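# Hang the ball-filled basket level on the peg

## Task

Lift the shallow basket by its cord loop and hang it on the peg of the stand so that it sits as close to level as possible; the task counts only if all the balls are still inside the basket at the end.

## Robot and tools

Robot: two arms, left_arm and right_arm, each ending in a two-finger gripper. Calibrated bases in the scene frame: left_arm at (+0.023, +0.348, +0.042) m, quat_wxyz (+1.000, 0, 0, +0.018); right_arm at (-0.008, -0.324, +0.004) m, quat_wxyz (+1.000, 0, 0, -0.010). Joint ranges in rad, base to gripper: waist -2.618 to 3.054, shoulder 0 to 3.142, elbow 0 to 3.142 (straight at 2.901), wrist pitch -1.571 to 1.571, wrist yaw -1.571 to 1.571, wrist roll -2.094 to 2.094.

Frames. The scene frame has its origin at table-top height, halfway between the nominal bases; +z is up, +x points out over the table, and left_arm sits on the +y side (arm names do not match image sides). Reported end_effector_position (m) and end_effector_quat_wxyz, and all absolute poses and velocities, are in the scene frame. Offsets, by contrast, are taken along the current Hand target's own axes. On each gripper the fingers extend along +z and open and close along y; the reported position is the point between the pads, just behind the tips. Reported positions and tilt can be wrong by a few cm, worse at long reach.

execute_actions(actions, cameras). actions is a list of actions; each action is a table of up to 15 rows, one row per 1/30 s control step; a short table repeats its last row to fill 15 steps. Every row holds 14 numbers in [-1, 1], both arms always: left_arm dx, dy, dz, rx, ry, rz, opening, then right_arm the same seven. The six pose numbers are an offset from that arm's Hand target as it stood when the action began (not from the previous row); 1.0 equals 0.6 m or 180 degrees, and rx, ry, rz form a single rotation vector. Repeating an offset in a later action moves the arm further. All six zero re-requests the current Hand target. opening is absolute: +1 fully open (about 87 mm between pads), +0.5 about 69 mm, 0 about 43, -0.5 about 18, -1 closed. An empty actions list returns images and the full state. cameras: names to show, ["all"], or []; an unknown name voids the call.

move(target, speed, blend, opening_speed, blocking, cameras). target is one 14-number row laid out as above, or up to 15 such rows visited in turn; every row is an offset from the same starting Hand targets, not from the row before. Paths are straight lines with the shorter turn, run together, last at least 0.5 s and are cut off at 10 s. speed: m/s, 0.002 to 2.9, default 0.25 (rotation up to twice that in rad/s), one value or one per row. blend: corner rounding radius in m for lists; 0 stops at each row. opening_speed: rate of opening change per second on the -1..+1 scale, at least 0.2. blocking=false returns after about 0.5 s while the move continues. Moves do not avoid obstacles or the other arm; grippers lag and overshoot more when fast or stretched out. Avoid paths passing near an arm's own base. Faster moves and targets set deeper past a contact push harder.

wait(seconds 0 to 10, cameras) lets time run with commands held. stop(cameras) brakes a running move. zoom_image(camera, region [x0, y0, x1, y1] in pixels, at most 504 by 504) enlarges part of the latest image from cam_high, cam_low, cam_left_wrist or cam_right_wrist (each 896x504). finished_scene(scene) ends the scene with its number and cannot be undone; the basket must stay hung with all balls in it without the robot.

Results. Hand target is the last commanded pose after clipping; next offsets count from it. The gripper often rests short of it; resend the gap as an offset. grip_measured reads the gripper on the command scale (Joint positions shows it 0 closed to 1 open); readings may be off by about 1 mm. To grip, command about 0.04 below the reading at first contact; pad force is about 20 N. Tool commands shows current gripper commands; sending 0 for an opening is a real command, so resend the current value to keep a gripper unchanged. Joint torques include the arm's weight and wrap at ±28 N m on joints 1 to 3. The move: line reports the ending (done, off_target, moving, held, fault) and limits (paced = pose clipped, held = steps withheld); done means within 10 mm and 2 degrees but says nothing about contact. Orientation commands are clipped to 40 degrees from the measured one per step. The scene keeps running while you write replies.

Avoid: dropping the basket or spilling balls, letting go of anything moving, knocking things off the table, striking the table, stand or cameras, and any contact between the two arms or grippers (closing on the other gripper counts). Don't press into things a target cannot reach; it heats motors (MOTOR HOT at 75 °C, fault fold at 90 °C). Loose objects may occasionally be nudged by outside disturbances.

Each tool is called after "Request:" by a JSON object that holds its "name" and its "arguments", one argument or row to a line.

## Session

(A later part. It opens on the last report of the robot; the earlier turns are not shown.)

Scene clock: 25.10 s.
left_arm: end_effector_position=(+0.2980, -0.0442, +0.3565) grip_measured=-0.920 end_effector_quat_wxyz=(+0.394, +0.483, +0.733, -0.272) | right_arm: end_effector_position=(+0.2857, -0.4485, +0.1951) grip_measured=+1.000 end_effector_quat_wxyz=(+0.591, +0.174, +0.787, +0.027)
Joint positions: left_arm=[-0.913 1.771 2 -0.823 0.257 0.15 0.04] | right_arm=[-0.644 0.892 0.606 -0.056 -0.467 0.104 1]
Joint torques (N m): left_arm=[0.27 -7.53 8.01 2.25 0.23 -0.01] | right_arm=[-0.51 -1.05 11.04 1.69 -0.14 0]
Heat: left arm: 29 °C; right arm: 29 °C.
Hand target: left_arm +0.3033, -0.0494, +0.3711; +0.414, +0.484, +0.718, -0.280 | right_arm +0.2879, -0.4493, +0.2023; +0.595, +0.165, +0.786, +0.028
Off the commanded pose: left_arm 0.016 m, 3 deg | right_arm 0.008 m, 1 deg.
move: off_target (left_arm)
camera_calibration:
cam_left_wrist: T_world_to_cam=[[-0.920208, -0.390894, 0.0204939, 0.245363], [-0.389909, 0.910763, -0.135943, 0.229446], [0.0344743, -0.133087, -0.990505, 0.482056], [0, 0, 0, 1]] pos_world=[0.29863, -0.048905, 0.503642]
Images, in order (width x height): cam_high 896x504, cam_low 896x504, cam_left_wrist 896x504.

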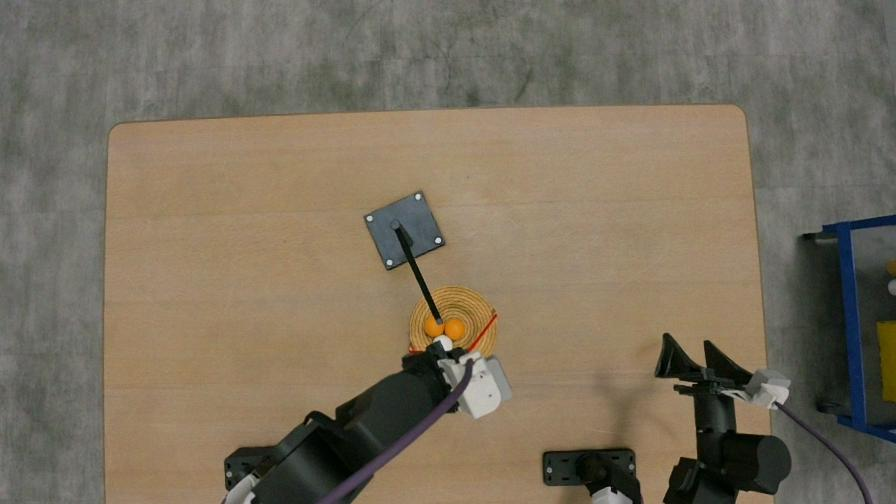

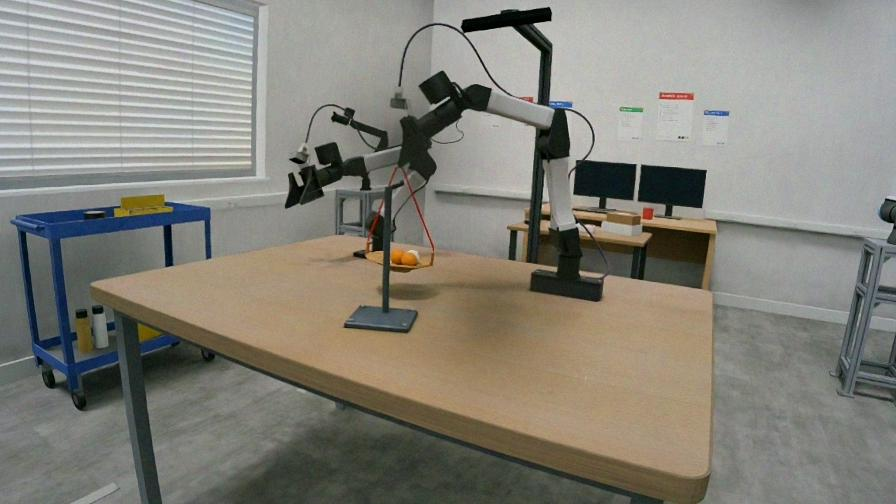

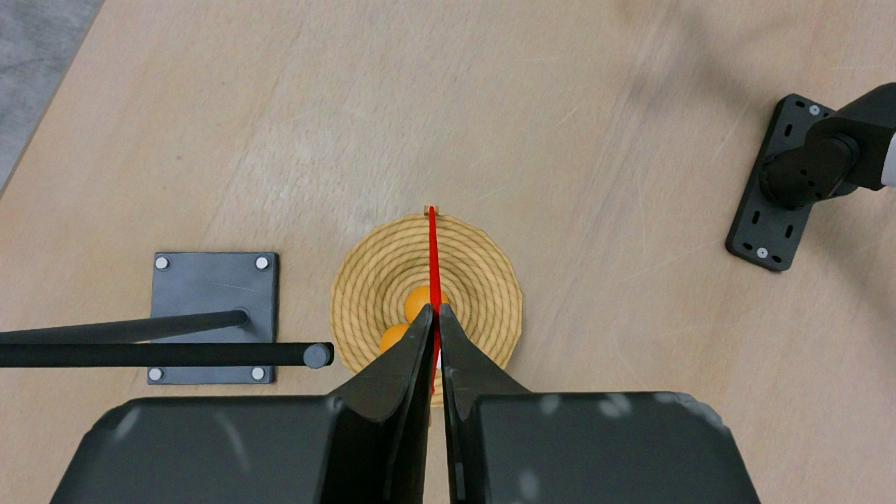

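Request:
{"name": "move", "arguments": {
  "target": [0,0.1333,0,0,0,0,-1,0,0,0,0,0,0,1],
  "speed": 0.05,
  "cameras": ["cam_high","cam_low","cam_left_wrist"]
}}

Scene clock: 27.80 s.
left_arm: end_effector_position=(+0.3723, -0.0152, +0.3582) grip_measured=-0.921 end_effector_quat_wxyz=(+0.395, +0.480, +0.734, -0.275) | right_arm: end_effector_position=(+0.2857, -0.4485, +0.1951) grip_measured=+1.000 end_effector_quat_wxyz=(+0.591, +0.174, +0.787, +0.027)
Joint positions: left_arm=[-0.716 1.939 2.239 -0.93 0.422 0.261 0.039] | right_arm=[-0.644 0.892 0.606 -0.056 -0.467 0.104 1]
Joint torques (N m): left_arm=[0.16 -8.66 7.71 2.14 0.33 0.02] | right_arm=[-0.5 -1.05 11.06 1.69 -0.15 0]
Heat: left arm: 30 °C; right arm: 29 °C.
Hand target: left_arm +0.3775, -0.0195, +0.3709; +0.414, +0.484, +0.718, -0.280 | right_arm +0.2879, -0.4493, +0.2023; +0.595, +0.165, +0.786, +0.028
Off the commanded pose: left_arm 0.014 m, 3 deg | right_arm 0.008 m, 1 deg.
move: off_target (left_arm)
camera_calibration:
cam_left_wrist: T_world_to_cam=[[-0.919253, -0.392692, 0.0276806, 0.322055], [-0.392516, 0.908925, -0.140663, 0.234932], [0.0300778, -0.14017, -0.98967, 0.48634], [0, 0, 0, 1]] pos_world=[0.373637, -0.0188965, 0.505448]
Images, in order (width x height): cam_high 896x504, cam_low 896x504, cam_left_wrist 896x504.

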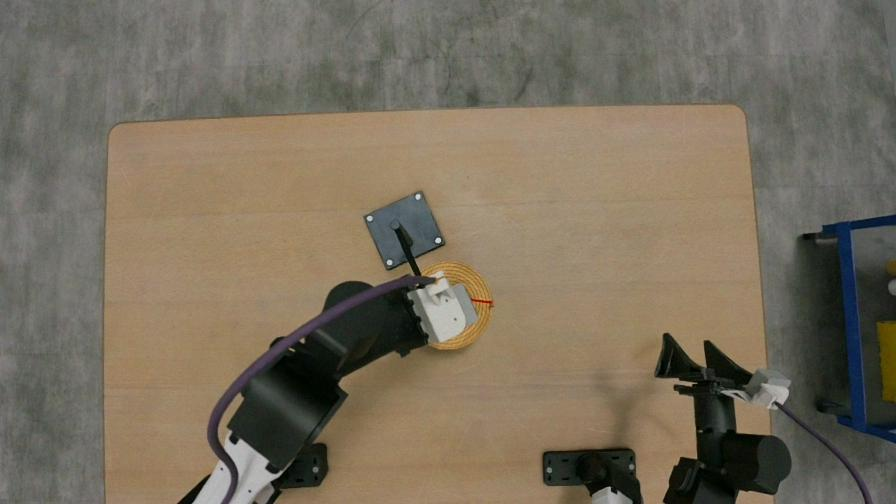

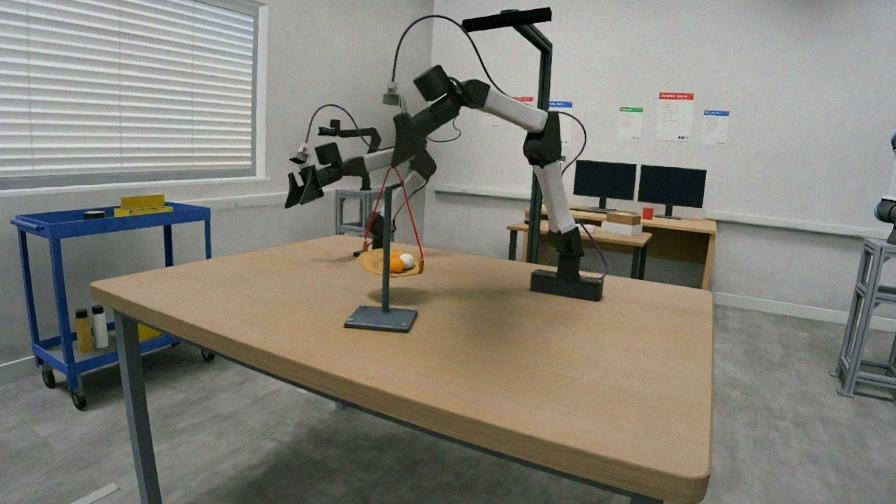

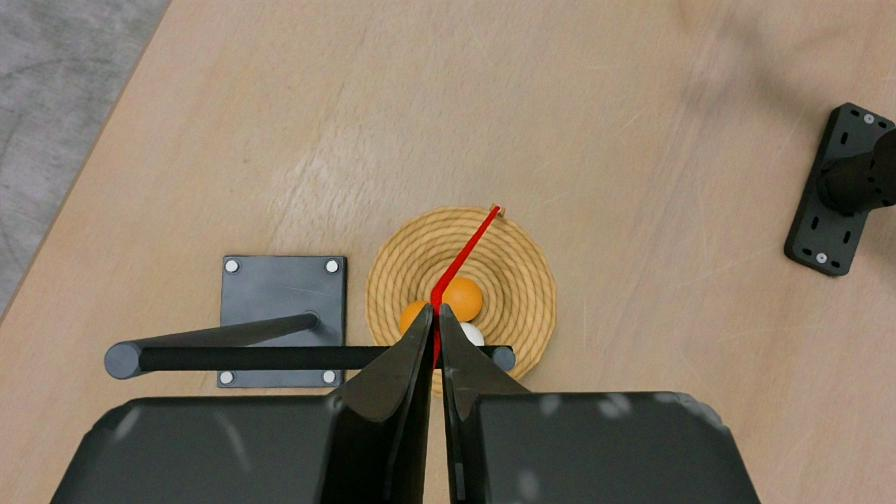

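Request:
{"name": "move", "arguments": {
  "target": [0.045,0,0.026,0,0,0,-1,0,0,0,0,0,0,1],
  "speed": 0.025,
  "cameras": ["cam_low","cam_left_wrist"]
}}

Request:
{"name": "zoom_image", "arguments": {
  "camera": "cam_left_wrist",
  "region": [340, 220, 540, 420]
}}

Request:
{"name": "zoom_image", "arguments": {
  "camera": "cam_low",
  "region": [340, 150, 460, 300]
}}

Scene clock: 29.73 s.
left_arm: end_effector_position=(+0.3781, -0.0206, +0.3167) grip_measured=-0.921 end_effector_quat_wxyz=(+0.384, +0.481, +0.738, -0.275) | right_arm: end_effector_position=(+0.2857, -0.4485, +0.1951) grip_measured=+1.000 end_effector_quat_wxyz=(+0.591, +0.174, +0.787, +0.027)
Joint positions: left_arm=[-0.716 1.91 2.033 -0.777 0.426 0.262 0.039] | right_arm=[-0.644 0.892 0.606 -0.056 -0.467 0.104 1]
Joint torques (N m): left_arm=[0.16 -12.57 5.12 2.2 0.27 -0.01] | right_arm=[-0.51 -1.07 11.06 1.69 -0.15 0]
Heat: left arm: 30 °C; right arm: 29 °C.
Hand target: left_arm +0.3775, -0.0194, +0.3399; +0.414, +0.484, +0.718, -0.280 | right_arm +0.2879, -0.4493, +0.2023; +0.595, +0.165, +0.786, +0.028
Off the commanded pose: left_arm 0.023 m, 4 deg | right_arm 0.008 m, 1 deg.
move: off_target (left_arm)
camera_calibration:
cam_left_wrist: T_world_to_cam=[[-0.920187, -0.389404, 0.0402573, 0.322925], [-0.391347, 0.912326, -0.120454, 0.229515], [0.0101774, -0.126595, -0.991902, 0.452874], [0, 0, 0, 1]] pos_world=[0.382362, -0.0263129, 0.463853]
Images, in order (width x height): cam_low 896x504, cam_left_wrist 896x504.

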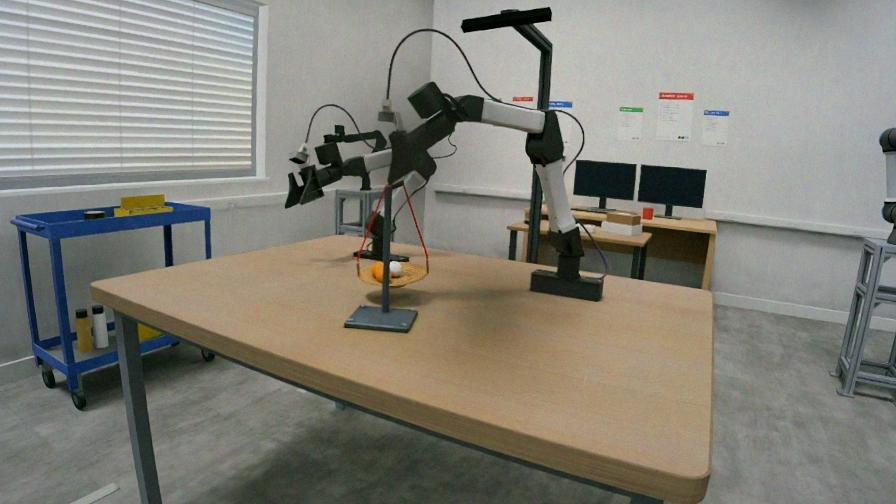

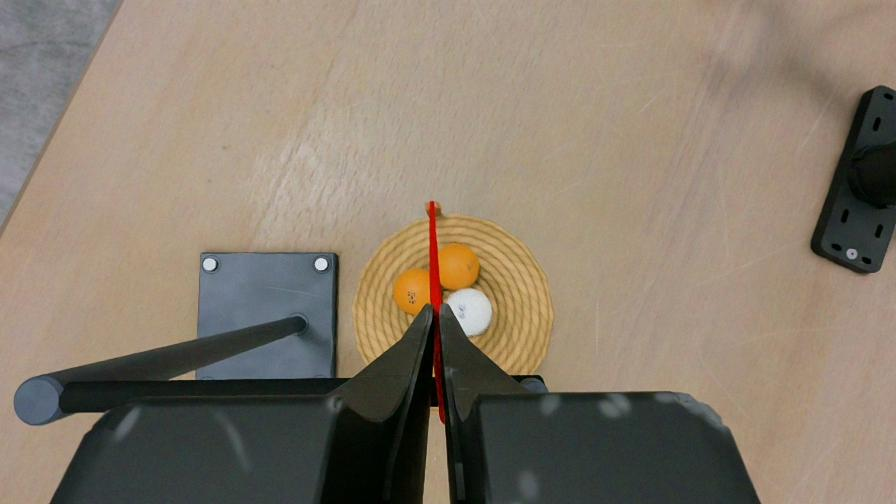

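Scaled by 2.520 from the camera's 896x504 image, which has a finer 1280x720 frame.

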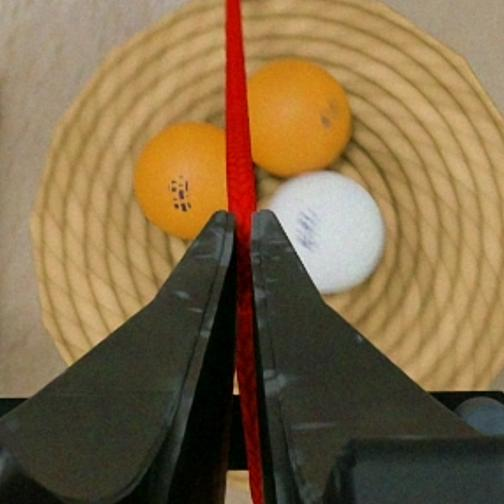

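Scaled by 3.360 from the camera's 896x504 image, which has a finer 1280x720 frame.

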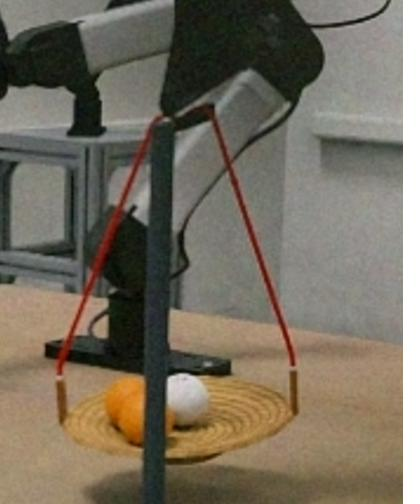

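Request:
{"name": "move", "arguments": {
  "target": [
    [-0.0433,0,-0.025,0,0,0,-1,0,0,0,0,0,0,1],
    [-0.0283,0,-0.051,0,0,0,-1,0,0,0,0,0,0,1]
  ],
  "speed": 0.04,
  "cameras": ["cam_low","cam_left_wrist"]
}}

Request:
{"name": "zoom_image", "arguments": {
  "camera": "cam_low",
  "region": [340, 150, 460, 300]
}}

Scene clock: 32.30 s.
left_arm: end_effector_position=(+0.3724, -0.0049, +0.3387) grip_measured=-0.921 end_effector_quat_wxyz=(+0.375, +0.481, +0.744, -0.272) | right_arm: end_effector_position=(+0.2857, -0.4485, +0.1951) grip_measured=+1.000 end_effector_quat_wxyz=(+0.591, +0.174, +0.787, +0.027)
Joint positions: left_arm=[-0.696 1.917 2.155 -0.92 0.437 0.277 0.039] | right_arm=[-0.644 0.892 0.606 -0.056 -0.467 0.104 1]
Joint torques (N m): left_arm=[0.36 -13.14 5.44 2.22 0.33 -0.01] | right_arm=[-0.51 -1.06 11.04 1.69 -0.15 0.01]
Heat: left arm: 31 °C; right arm: 30 °C.
Hand target: left_arm +0.3708, -0.0027, +0.3699; +0.414, +0.484, +0.718, -0.280 | right_arm +0.2879, -0.4493, +0.2023; +0.595, +0.165, +0.786, +0.028
Off the commanded pose: left_arm 0.031 m, 6 deg | right_arm 0.008 m, 1 deg.
move: off_target (left_arm)
camera_calibration:
cam_left_wrist: T_world_to_cam=[[-0.918255, -0.39314, 0.0474261, 0.319661], [-0.395969, 0.912841, -0.0996517, 0.210283], [-0.00411544, -0.110285, -0.993891, 0.482808], [0, 0, 0, 1]] pos_world=[0.378783, -0.0130369, 0.485654]
Images, in order (width x height): cam_low 896x504, cam_left_wrist 896x504.

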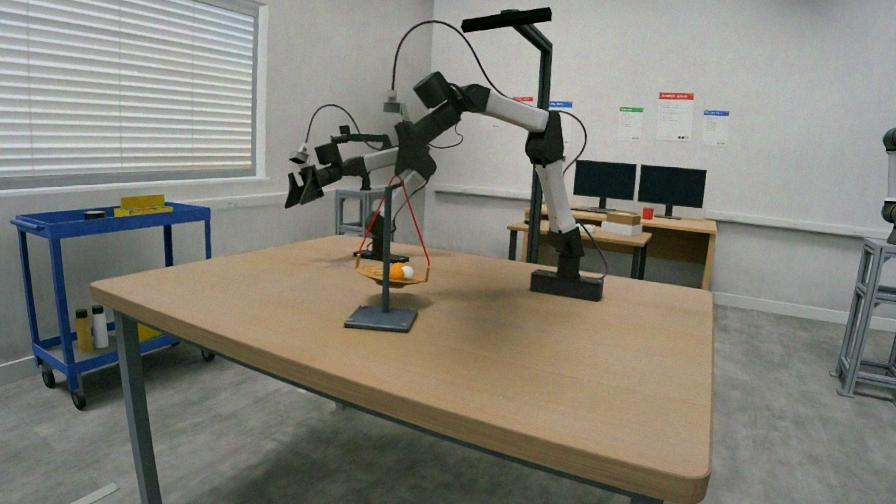

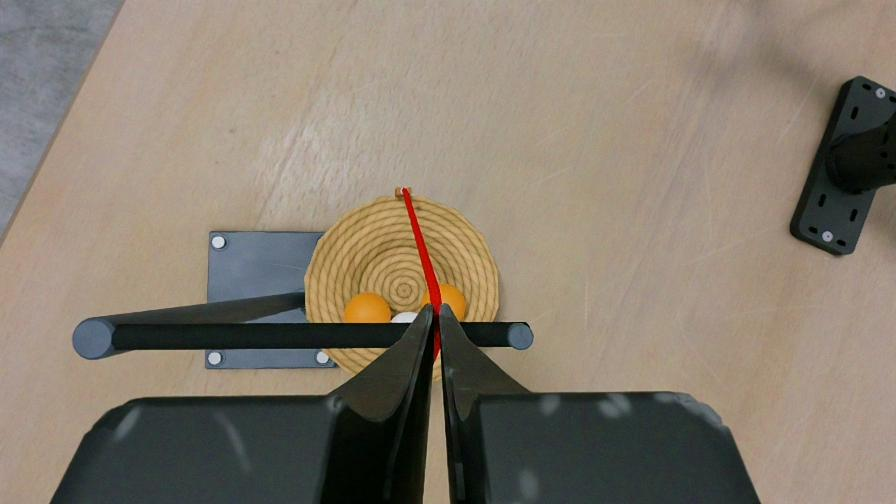

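Scaled by 3.360 from the camera's 896x504 image, which has a finer 1280x720 frame.

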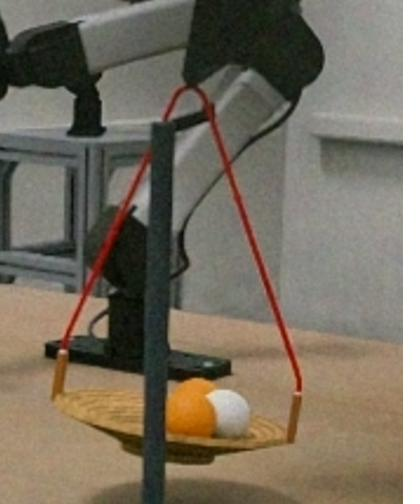

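Request:
{"name": "move", "arguments": {
  "target": [0.03,0,0.0173,0,0,0,-1,0,0,0,0,0,0,1],
  "speed": 0.025,
  "cameras": ["cam_low","cam_left_wrist"]
}}

Request:
{"name": "zoom_image", "arguments": {
  "camera": "cam_low",
  "region": [340, 150, 460, 300]
}}

Scene clock: 33.83 s.
left_arm: end_effector_position=(+0.3689, -0.0031, +0.3243) grip_measured=-0.921 end_effector_quat_wxyz=(+0.378, +0.482, +0.741, -0.274) | right_arm: end_effector_position=(+0.2857, -0.4485, +0.1951) grip_measured=+1.000 end_effector_quat_wxyz=(+0.591, +0.174, +0.787, +0.027)
Joint positions: left_arm=[-0.696 1.858 2.007 -0.823 0.442 0.278 0.039] | right_arm=[-0.644 0.892 0.606 -0.056 -0.467 0.104 1]
Joint torques (N m): left_arm=[0.51 -11.9 5.14 2.32 0.31 -0.01] | right_arm=[-0.51 -1.05 11.04 1.69 -0.15 0]
Heat: left arm: 32 °C; right arm: 30 °C.
Hand target: left_arm +0.3708, -0.0027, +0.3490; +0.414, +0.484, +0.718, -0.280 | right_arm +0.2879, -0.4493, +0.2023; +0.595, +0.165, +0.786, +0.028
Off the commanded pose: left_arm 0.025 m, 5 deg | right_arm 0.008 m, 1 deg.
move: off_target (left_arm)
camera_calibration:
cam_left_wrist: T_world_to_cam=[[-0.920137, -0.388977, 0.0452105, 0.31928], [-0.391595, 0.913813, -0.107697, 0.20675], [0.000577668, -0.1168, -0.993155, 0.466717], [0, 0, 0, 1]] pos_world=[0.374474, -0.0102258, 0.471354]
Images, in order (width x height): cam_low 896x504, cam_left_wrist 896x504.

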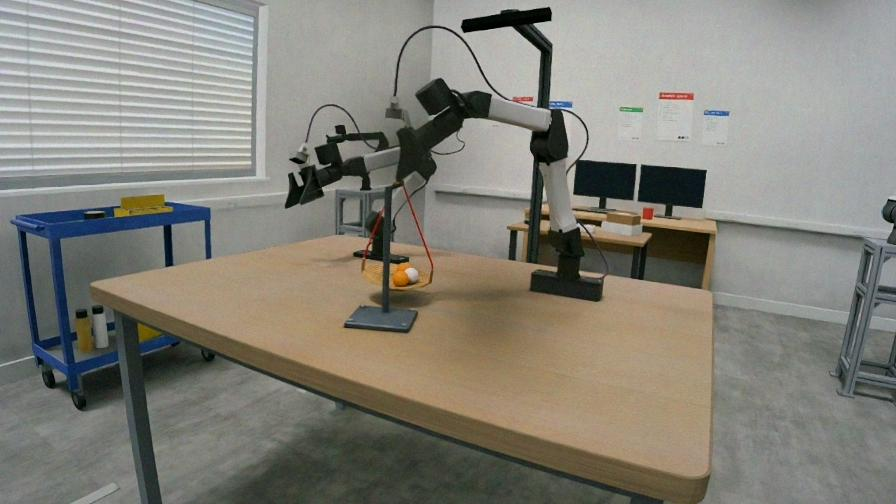

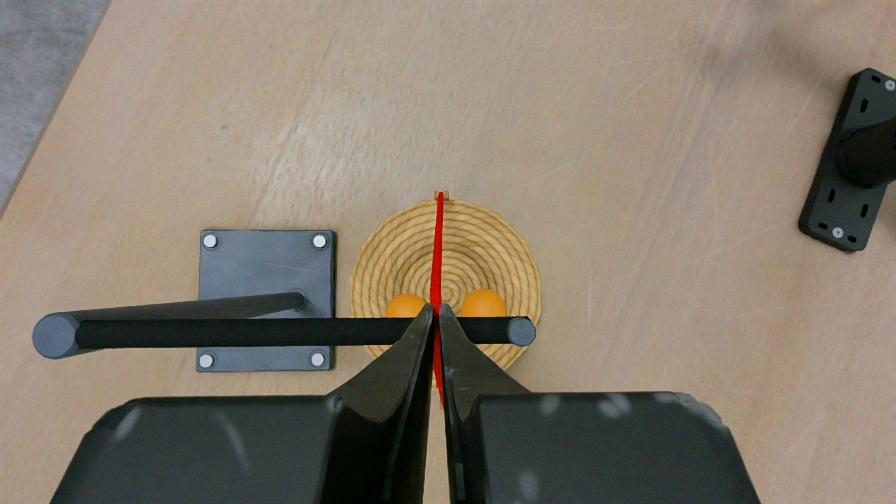

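Scaled by 3.360 from the camera's 896x504 image, which has a finer 1280x720 frame.

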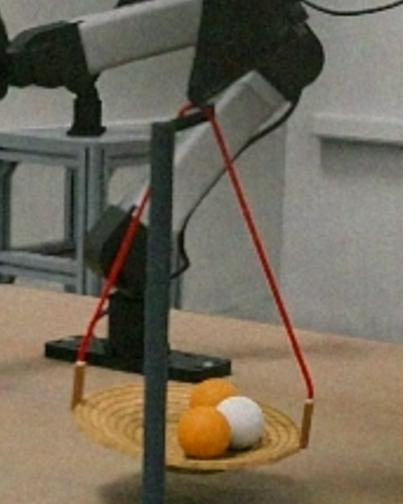

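Request:
{"name": "move", "arguments": {
  "target": [
    [-0.0173,0,-0.01,0,0,0,-1,0,0,0,0,0,0,1],
    [-0.0223,0,-0.0013,0,0,0,-1,0,0,0,0,0,0,1],
    [0.0008,0,0.012,0,0,0,-1,0,0,0,0,0,0,1]
  ],
  "speed": 0.025,
  "cameras": ["cam_low","cam_left_wrist"]
}}

Request:
{"name": "zoom_image", "arguments": {
  "camera": "cam_low",
  "region": [340, 150, 460, 300]
}}

Request:
{"name": "zoom_image", "arguments": {
  "camera": "cam_left_wrist",
  "region": [340, 220, 540, 420]
}}

Scene clock: 36.60 s.
left_arm: end_effector_position=(+0.3703, -0.0042, +0.3257) grip_measured=-0.921 end_effector_quat_wxyz=(+0.382, +0.482, +0.739, -0.275) | right_arm: end_effector_position=(+0.2857, -0.4485, +0.1951) grip_measured=+1.000 end_effector_quat_wxyz=(+0.591, +0.174, +0.787, +0.027)
Joint positions: left_arm=[-0.696 1.858 2.006 -0.812 0.442 0.278 0.039] | right_arm=[-0.644 0.892 0.606 -0.056 -0.467 0.104 1]
Joint torques (N m): left_arm=[-0.21 -10.82 5.27 2.41 0.27 -0.1] | right_arm=[-0.51 -1.06 11.06 1.7 -0.15 0.01]
Heat: left arm: 32 °C; right arm: 30 °C.
Hand target: left_arm +0.3730, -0.0083, +0.3450; +0.414, +0.484, +0.718, -0.280 | right_arm +0.2879, -0.4493, +0.2023; +0.595, +0.165, +0.786, +0.028
Off the commanded pose: left_arm 0.020 m, 4 deg | right_arm 0.008 m, 1 deg.
move: off_target (left_arm)
camera_calibration:
cam_left_wrist: T_world_to_cam=[[-0.920482, -0.388685, 0.0404576, 0.321745], [-0.390697, 0.913138, -0.11634, 0.211035], [0.00827621, -0.122896, -0.992385, 0.464857], [0, 0, 0, 1]] pos_world=[0.374764, -0.0105175, 0.472852]
Images, in order (width x height): cam_low 896x504, cam_left_wrist 896x504.

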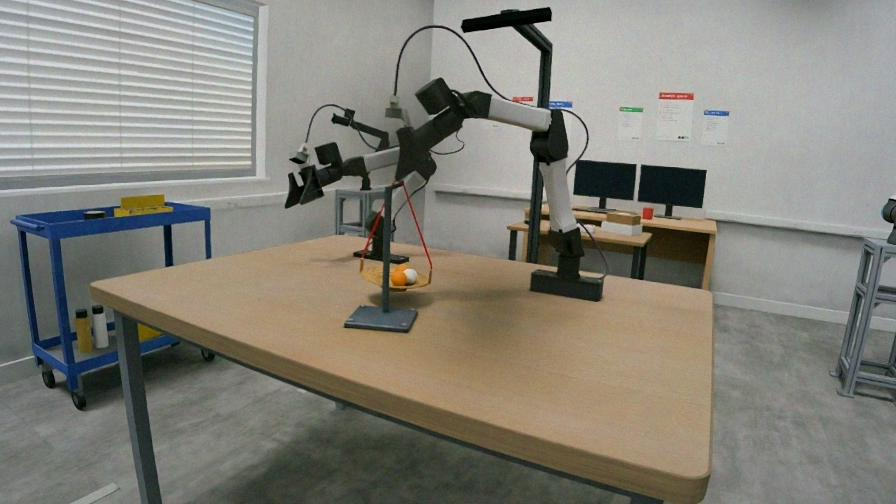

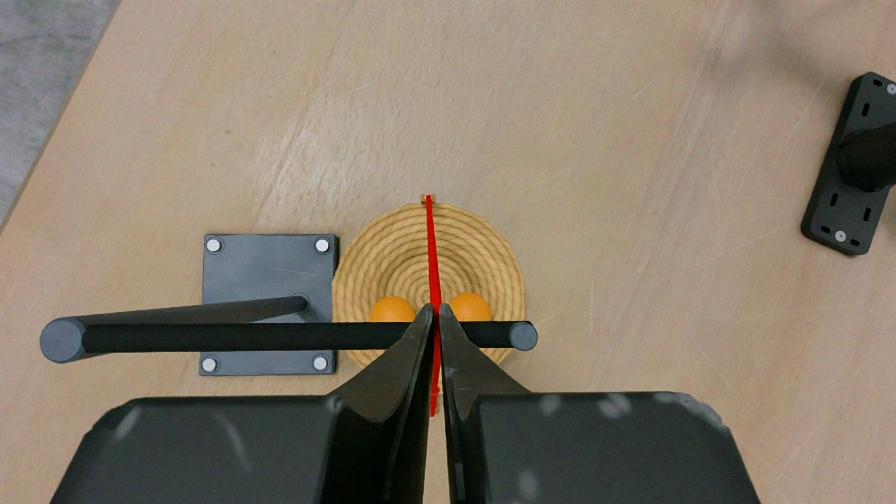

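Scaled by 3.360 from the camera's 896x504 image, which has a finer 1280x720 frame.

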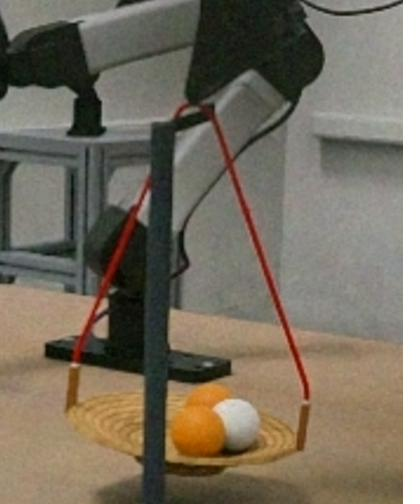

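Scaled by 2.520 from the camera's 896x504 image, which has a finer 1280x720 frame.

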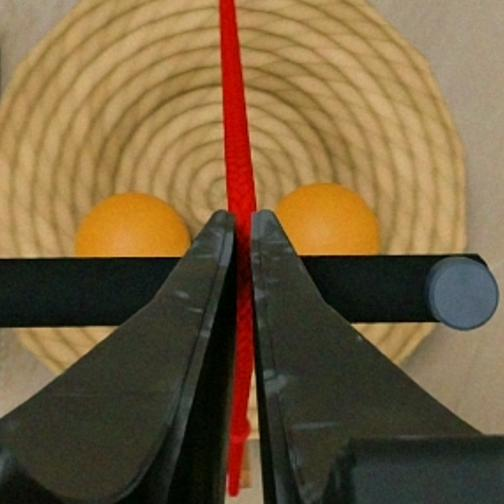

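Request:
{"name": "move", "arguments": {
  "target": [
    [-0.0173,0,-0.01,0,0,0,-1,0,0,0,0,0,0,1],
    [-0.0223,0,-0.0013,0,0,0,-1,0,0,0,0,0,0,1],
    [0.0008,0,0.012,0,0,0,-1,0,0,0,0,0,0,1]
  ],
  "speed": 0.025,
  "cameras": ["cam_low","cam_left_wrist"]
}}

Request:
{"name": "zoom_image", "arguments": {
  "camera": "cam_low",
  "region": [340, 150, 460, 300]
}}

Request:
{"name": "zoom_image", "arguments": {
  "camera": "cam_left_wrist",
  "region": [340, 220, 540, 420]
}}

Scene clock: 39.70 s.
left_arm: end_effector_position=(+0.3773, -0.0096, +0.3253) grip_measured=-0.921 end_effector_quat_wxyz=(+0.391, +0.482, +0.734, -0.275) | right_arm: end_effector_position=(+0.2857, -0.4485, +0.1951) grip_measured=+1.000 end_effector_quat_wxyz=(+0.591, +0.174, +0.787, +0.027)
Joint positions: left_arm=[-0.696 1.874 2.01 -0.779 0.442 0.278 0.039] | right_arm=[-0.644 0.892 0.606 -0.056 -0.467 0.104 1]
Joint torques (N m): left_arm=[-1.02 -11.04 5.08 2.26 0.19 -0.16] | right_arm=[-0.51 -1.06 11.07 1.69 -0.15 0]
Heat: left arm: 32 °C; right arm: 30 °C.
Hand target: left_arm +0.3752, -0.0138, +0.3409; +0.414, +0.484, +0.718, -0.280 | right_arm +0.2879, -0.4493, +0.2023; +0.595, +0.165, +0.786, +0.028
Off the commanded pose: left_arm 0.016 m, 3 deg | right_arm 0.008 m, 1 deg.
move: off_target (left_arm)
camera_calibration:
cam_left_wrist: T_world_to_cam=[[-0.921085, -0.388208, 0.0299487, 0.329726], [-0.388553, 0.911498, -0.134902, 0.223864], [0.025072, -0.135893, -0.990406, 0.456604], [0, 0, 0, 1]] pos_world=[0.379241, -0.0139997, 0.472548]
Images, in order (width x height): cam_low 896x504, cam_left_wrist 896x504.

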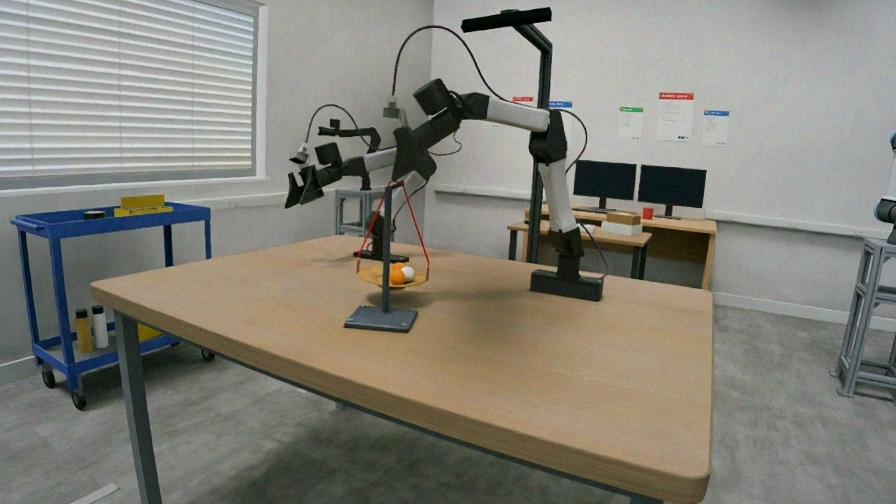

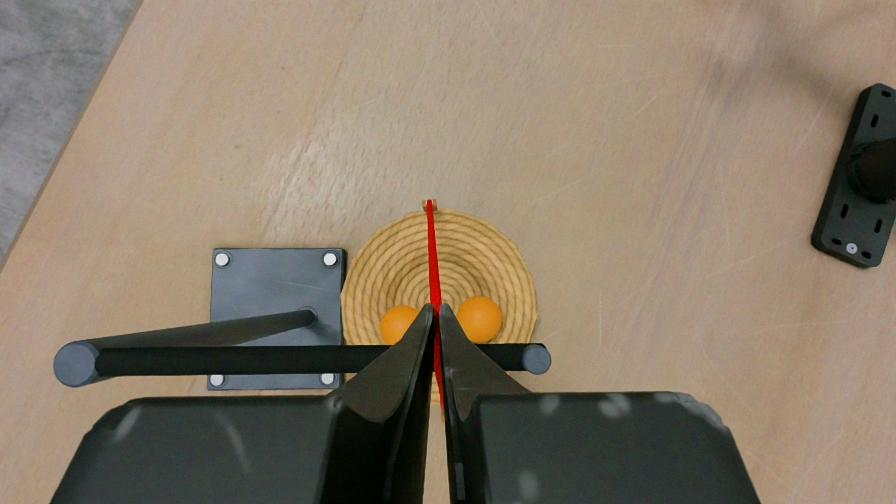

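Scaled by 3.360 from the camera's 896x504 image, which has a finer 1280x720 frame.

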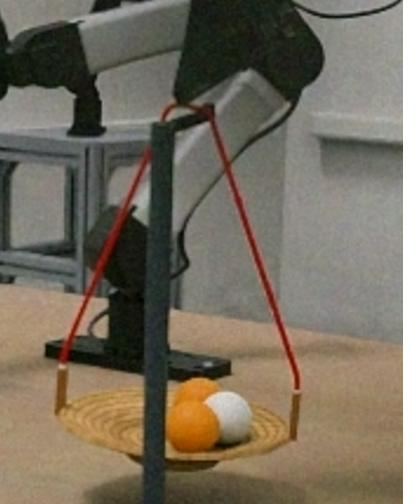

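Scaled by 2.520 from the camera's 896x504 image, which has a finer 1280x720 frame.

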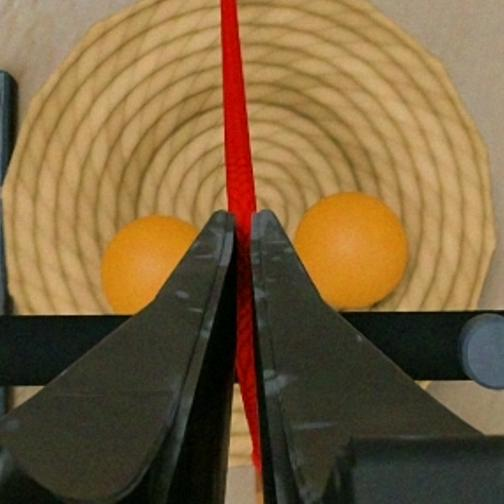

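Request:
{"name": "move", "arguments": {
  "target": [
    [0,0,0,0,0,0,-0.5,0,0,0,0,0,0,1],
    [-0.0866,0,-0.05,0,0,0,-0.5,0,0,0,0,0,0,1]
  ],
  "speed": 0.04,
  "opening_speed": 0.2,
  "cameras": ["cam_low","cam_left_wrist"]
}}

Request:
{"name": "zoom_image", "arguments": {
  "camera": "cam_low",
  "region": [340, 150, 460, 300]
}}

Scene clock: 45.17 s.
left_arm: end_effector_position=(+0.3765, -0.0090, +0.4022) grip_measured=-0.500 end_effector_quat_wxyz=(+0.417, +0.481, +0.720, -0.277) | right_arm: end_effector_position=(+0.2857, -0.4485, +0.1951) grip_measured=+1.000 end_effector_quat_wxyz=(+0.591, +0.174, +0.787, +0.027)
Joint positions: left_arm=[-0.696 2.062 2.61 -1.132 0.442 0.278 0.25] | right_arm=[-0.644 0.892 0.606 -0.056 -0.467 0.104 1]
Joint torques (N m): left_arm=[-0.91 -8.2 6.27 1.88 0.14 -0.19] | right_arm=[-0.51 -1.05 11.04 1.69 -0.14 0]
Heat: left arm: 32 °C; right arm: 31 °C.
Hand target: left_arm +0.3753, -0.0139, +0.4010; +0.414, +0.484, +0.718, -0.280 | right_arm +0.2879, -0.4493, +0.2023; +0.595, +0.165, +0.786, +0.028
Off the commanded pose: left_arm 0.005 m, 1 deg | right_arm 0.008 m, 1 deg.
move: done
camera_calibration:
cam_left_wrist: T_world_to_cam=[[-0.921794, -0.387677, 0.00138943, 0.338727], [-0.381205, 0.905742, -0.185239, 0.250756], [0.0705546, -0.171282, -0.982692, 0.512322], [0, 0, 0, 1]] pos_world=[0.371679, -0.00805164, 0.549435]
Images, in order (width x height): cam_low 896x504, cam_left_wrist 896x504.

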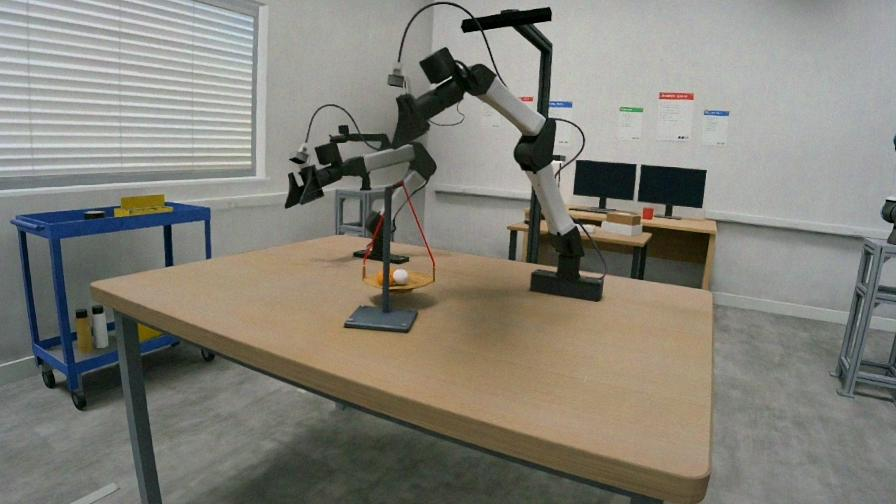

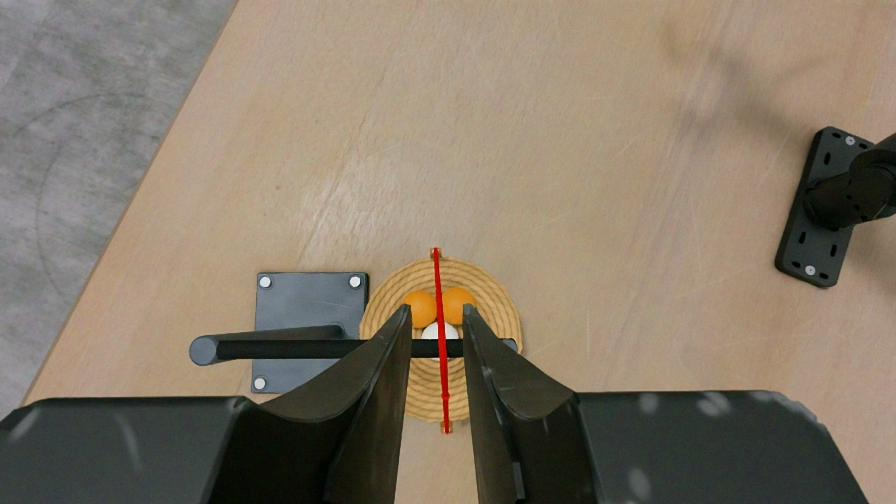

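Scaled by 3.360 from the camera's 896x504 image, which has a finer 1280x720 frame.

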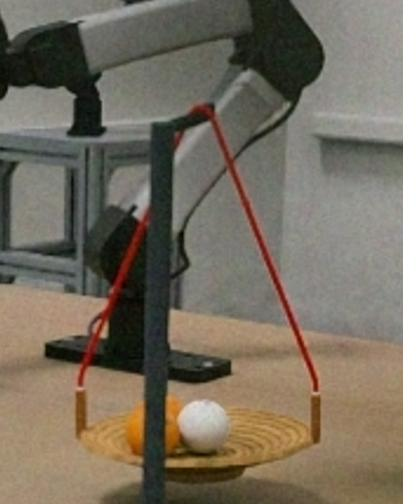

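Request:
{"name": "move", "arguments": {
  "target": [0.0533,0,0.0077,0,0,0,-0.5,0,0,0,0,0,0,1],
  "speed": 0.06,
  "cameras": ["cam_left_wrist"]
}}

Request:
{"name": "zoom_image", "arguments": {
  "camera": "cam_left_wrist",
  "region": [340, 220, 540, 420]
}}

Scene clock: 46.80 s.
left_arm: end_effector_position=(+0.3725, -0.0065, +0.3531) grip_measured=-0.500 end_effector_quat_wxyz=(+0.392, +0.483, +0.733, -0.277) | right_arm: end_effector_position=(+0.2857, -0.4485, +0.1951) grip_measured=+1.000 end_effector_quat_wxyz=(+0.591, +0.174, +0.787, +0.027)
Joint positions: left_arm=[-0.696 1.908 2.177 -0.91 0.445 0.279 0.25] | right_arm=[-0.644 0.892 0.606 -0.056 -0.467 0.104 1]
Joint torques (N m): left_arm=[0.38 -11.86 4.89 2.09 0.28 -0.03] | right_arm=[-0.53 -1.06 11.04 1.7 -0.15 0]
Heat: left arm: 33 °C; right arm: 31 °C.
Hand target: left_arm +0.3708, -0.0027, +0.3710; +0.414, +0.484, +0.718, -0.280 | right_arm +0.2879, -0.4493, +0.2023; +0.595, +0.165, +0.786, +0.028
Off the commanded pose: left_arm 0.018 m, 3 deg | right_arm 0.008 m, 1 deg.
move: off_target (left_arm)
camera_calibration:
cam_left_wrist: T_world_to_cam=[[-0.922303, -0.385272, 0.0303739, 0.325978], [-0.385647, 0.91238, -0.137251, 0.222689], [0.0251665, -0.138301, -0.99007, 0.484396], [0, 0, 0, 1]] pos_world=[0.374339, -0.0105948, 0.500249]
Images, in order (width x height): cam_left_wrist 896x504.

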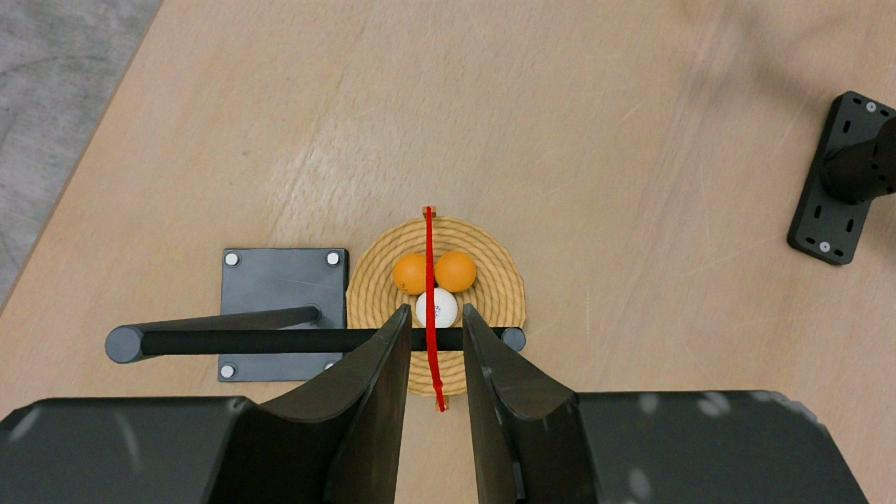

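Scaled by 2.520 from the camera's 896x504 image, which has a finer 1280x720 frame.

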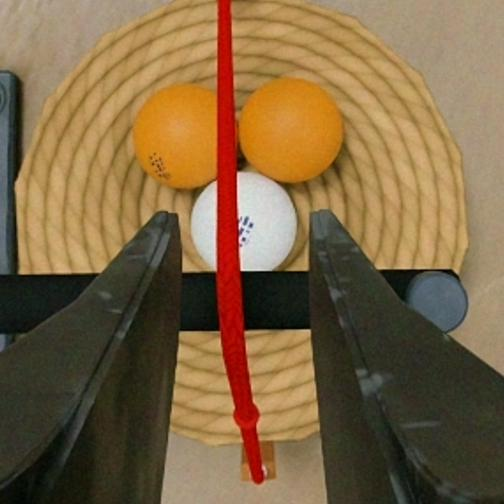

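Request:
{"name": "move", "arguments": {
  "target": [0.049,0,0.028,0,0,0,-0.5,0,0,0,0,0,0,1],
  "speed": 0.03,
  "cameras": ["cam_left_wrist"]
}}

Request:
{"name": "zoom_image", "arguments": {
  "camera": "cam_left_wrist",
  "region": [340, 220, 540, 420]
}}

Scene clock: 48.57 s.
left_arm: end_effector_position=(+0.3718, -0.0065, +0.3191) grip_measured=-0.500 end_effector_quat_wxyz=(+0.392, +0.483, +0.732, -0.278) | right_arm: end_effector_position=(+0.2857, -0.4485, +0.1951) grip_measured=+1.000 end_effector_quat_wxyz=(+0.591, +0.174, +0.787, +0.027)
Joint positions: left_arm=[-0.696 1.835 1.931 -0.737 0.448 0.279 0.25] | right_arm=[-0.644 0.892 0.606 -0.056 -0.467 0.104 1]
Joint torques (N m): left_arm=[0.49 -11.73 5.08 2.1 0.28 -0.03] | right_arm=[-0.53 -1.06 11.04 1.69 -0.14 0]
Heat: left arm: 33 °C; right arm: 31 °C.
Hand target: left_arm +0.3707, -0.0026, +0.3371; +0.414, +0.484, +0.718, -0.280 | right_arm +0.2879, -0.4493, +0.2023; +0.595, +0.165, +0.786, +0.028
Off the commanded pose: left_arm 0.019 m, 3 deg | right_arm 0.008 m, 1 deg.
move: off_target (left_arm)
camera_calibration:
cam_left_wrist: T_world_to_cam=[[-0.923115, -0.383224, 0.0315925, 0.326289], [-0.383764, 0.913013, -0.138321, 0.217422], [0.0241637, -0.139811, -0.989883, 0.451148], [0, 0, 0, 1]] pos_world=[0.373739, -0.0103916, 0.46635]
Images, in order (width x height): cam_left_wrist 896x504.

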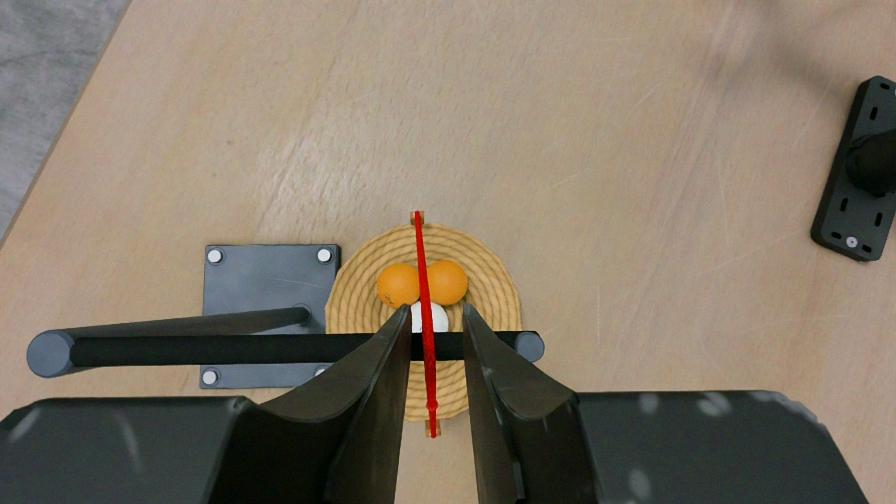

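Scaled by 2.520 from the camera's 896x504 image, which has a finer 1280x720 frame.

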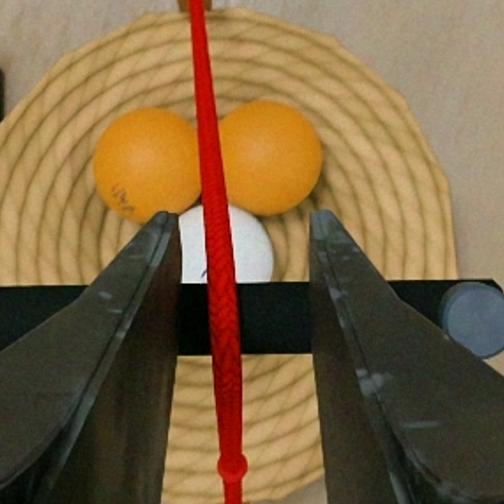

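Request:
{"name": "move", "arguments": {
  "target": [
    [-0.0087,0,-0.005,0,0,0,-0.5,0,0,0,0,0,0,1],
    [-0.0028,0,-0.0152,0,0,0,-0.5,0,0,0,0,0,0,1],
    [0.0058,0,-0.0102,0,0,0,-0.5,0,0,0,0,0,0,1]
  ],
  "speed": 0.03,
  "cameras": ["cam_left_wrist"]
}}

Request:
{"name": "zoom_image", "arguments": {
  "camera": "cam_left_wrist",
  "region": [340, 220, 540, 420]
}}

Scene clock: 50.77 s.
left_arm: end_effector_position=(+0.3708, -0.0011, +0.3220) grip_measured=-0.500 end_effector_quat_wxyz=(+0.397, +0.482, +0.730, -0.278) | right_arm: end_effector_position=(+0.2857, -0.4485, +0.1951) grip_measured=+1.000 end_effector_quat_wxyz=(+0.591, +0.174, +0.787, +0.027)
Joint positions: left_arm=[-0.687 1.81 1.903 -0.724 0.455 0.283 0.25] | right_arm=[-0.644 0.892 0.606 -0.056 -0.467 0.104 1]
Joint torques (N m): left_arm=[0.44 -11.47 4.89 2.01 0.26 -0.02] | right_arm=[-0.51 -1.03 11.04 1.69 -0.15 0]
Heat: left arm: 34 °C; right arm: 31 °C.
Hand target: left_arm +0.3681, +0.0040, +0.3371; +0.414, +0.484, +0.718, -0.280 | right_arm +0.2879, -0.4493, +0.2023; +0.595, +0.165, +0.786, +0.028
Off the commanded pose: left_arm 0.016 m, 2 deg | right_arm 0.008 m, 1 deg.
move: off_target (left_arm)
camera_calibration:
cam_left_wrist: T_world_to_cam=[[-0.922689, -0.384608, 0.0268612, 0.328746], [-0.384159, 0.911235, -0.148568, 0.215888], [0.0326635, -0.147401, -0.988537, 0.451176], [0, 0, 0, 1]] pos_world=[0.371529, -0.0037822, 0.469248]
Images, in order (width x height): cam_left_wrist 896x504.

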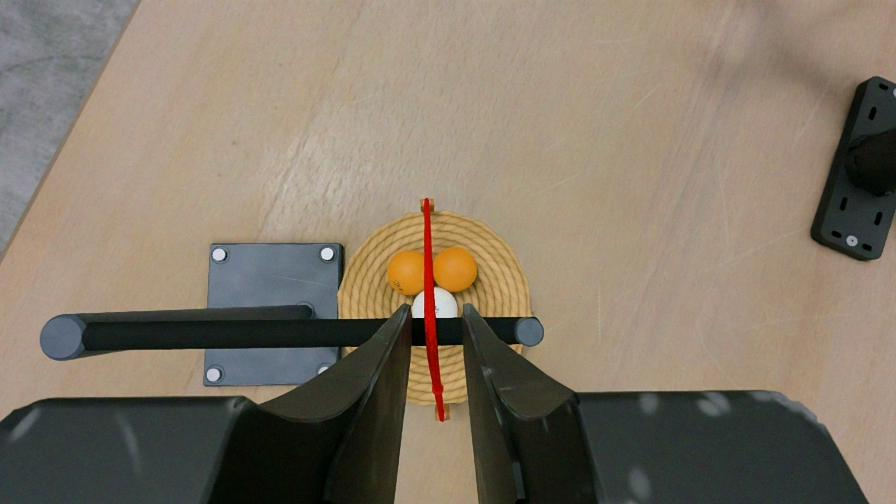

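Scaled by 2.520 from the camera's 896x504 image, which has a finer 1280x720 frame.

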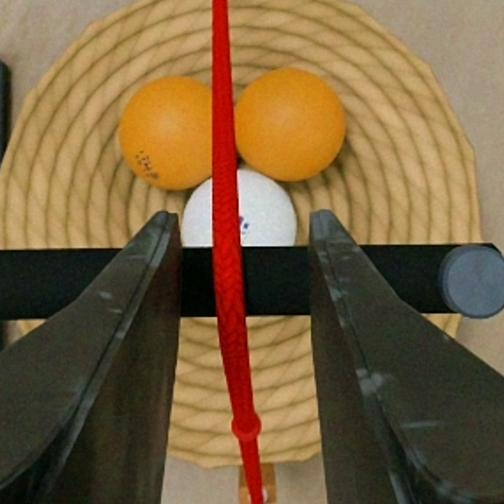

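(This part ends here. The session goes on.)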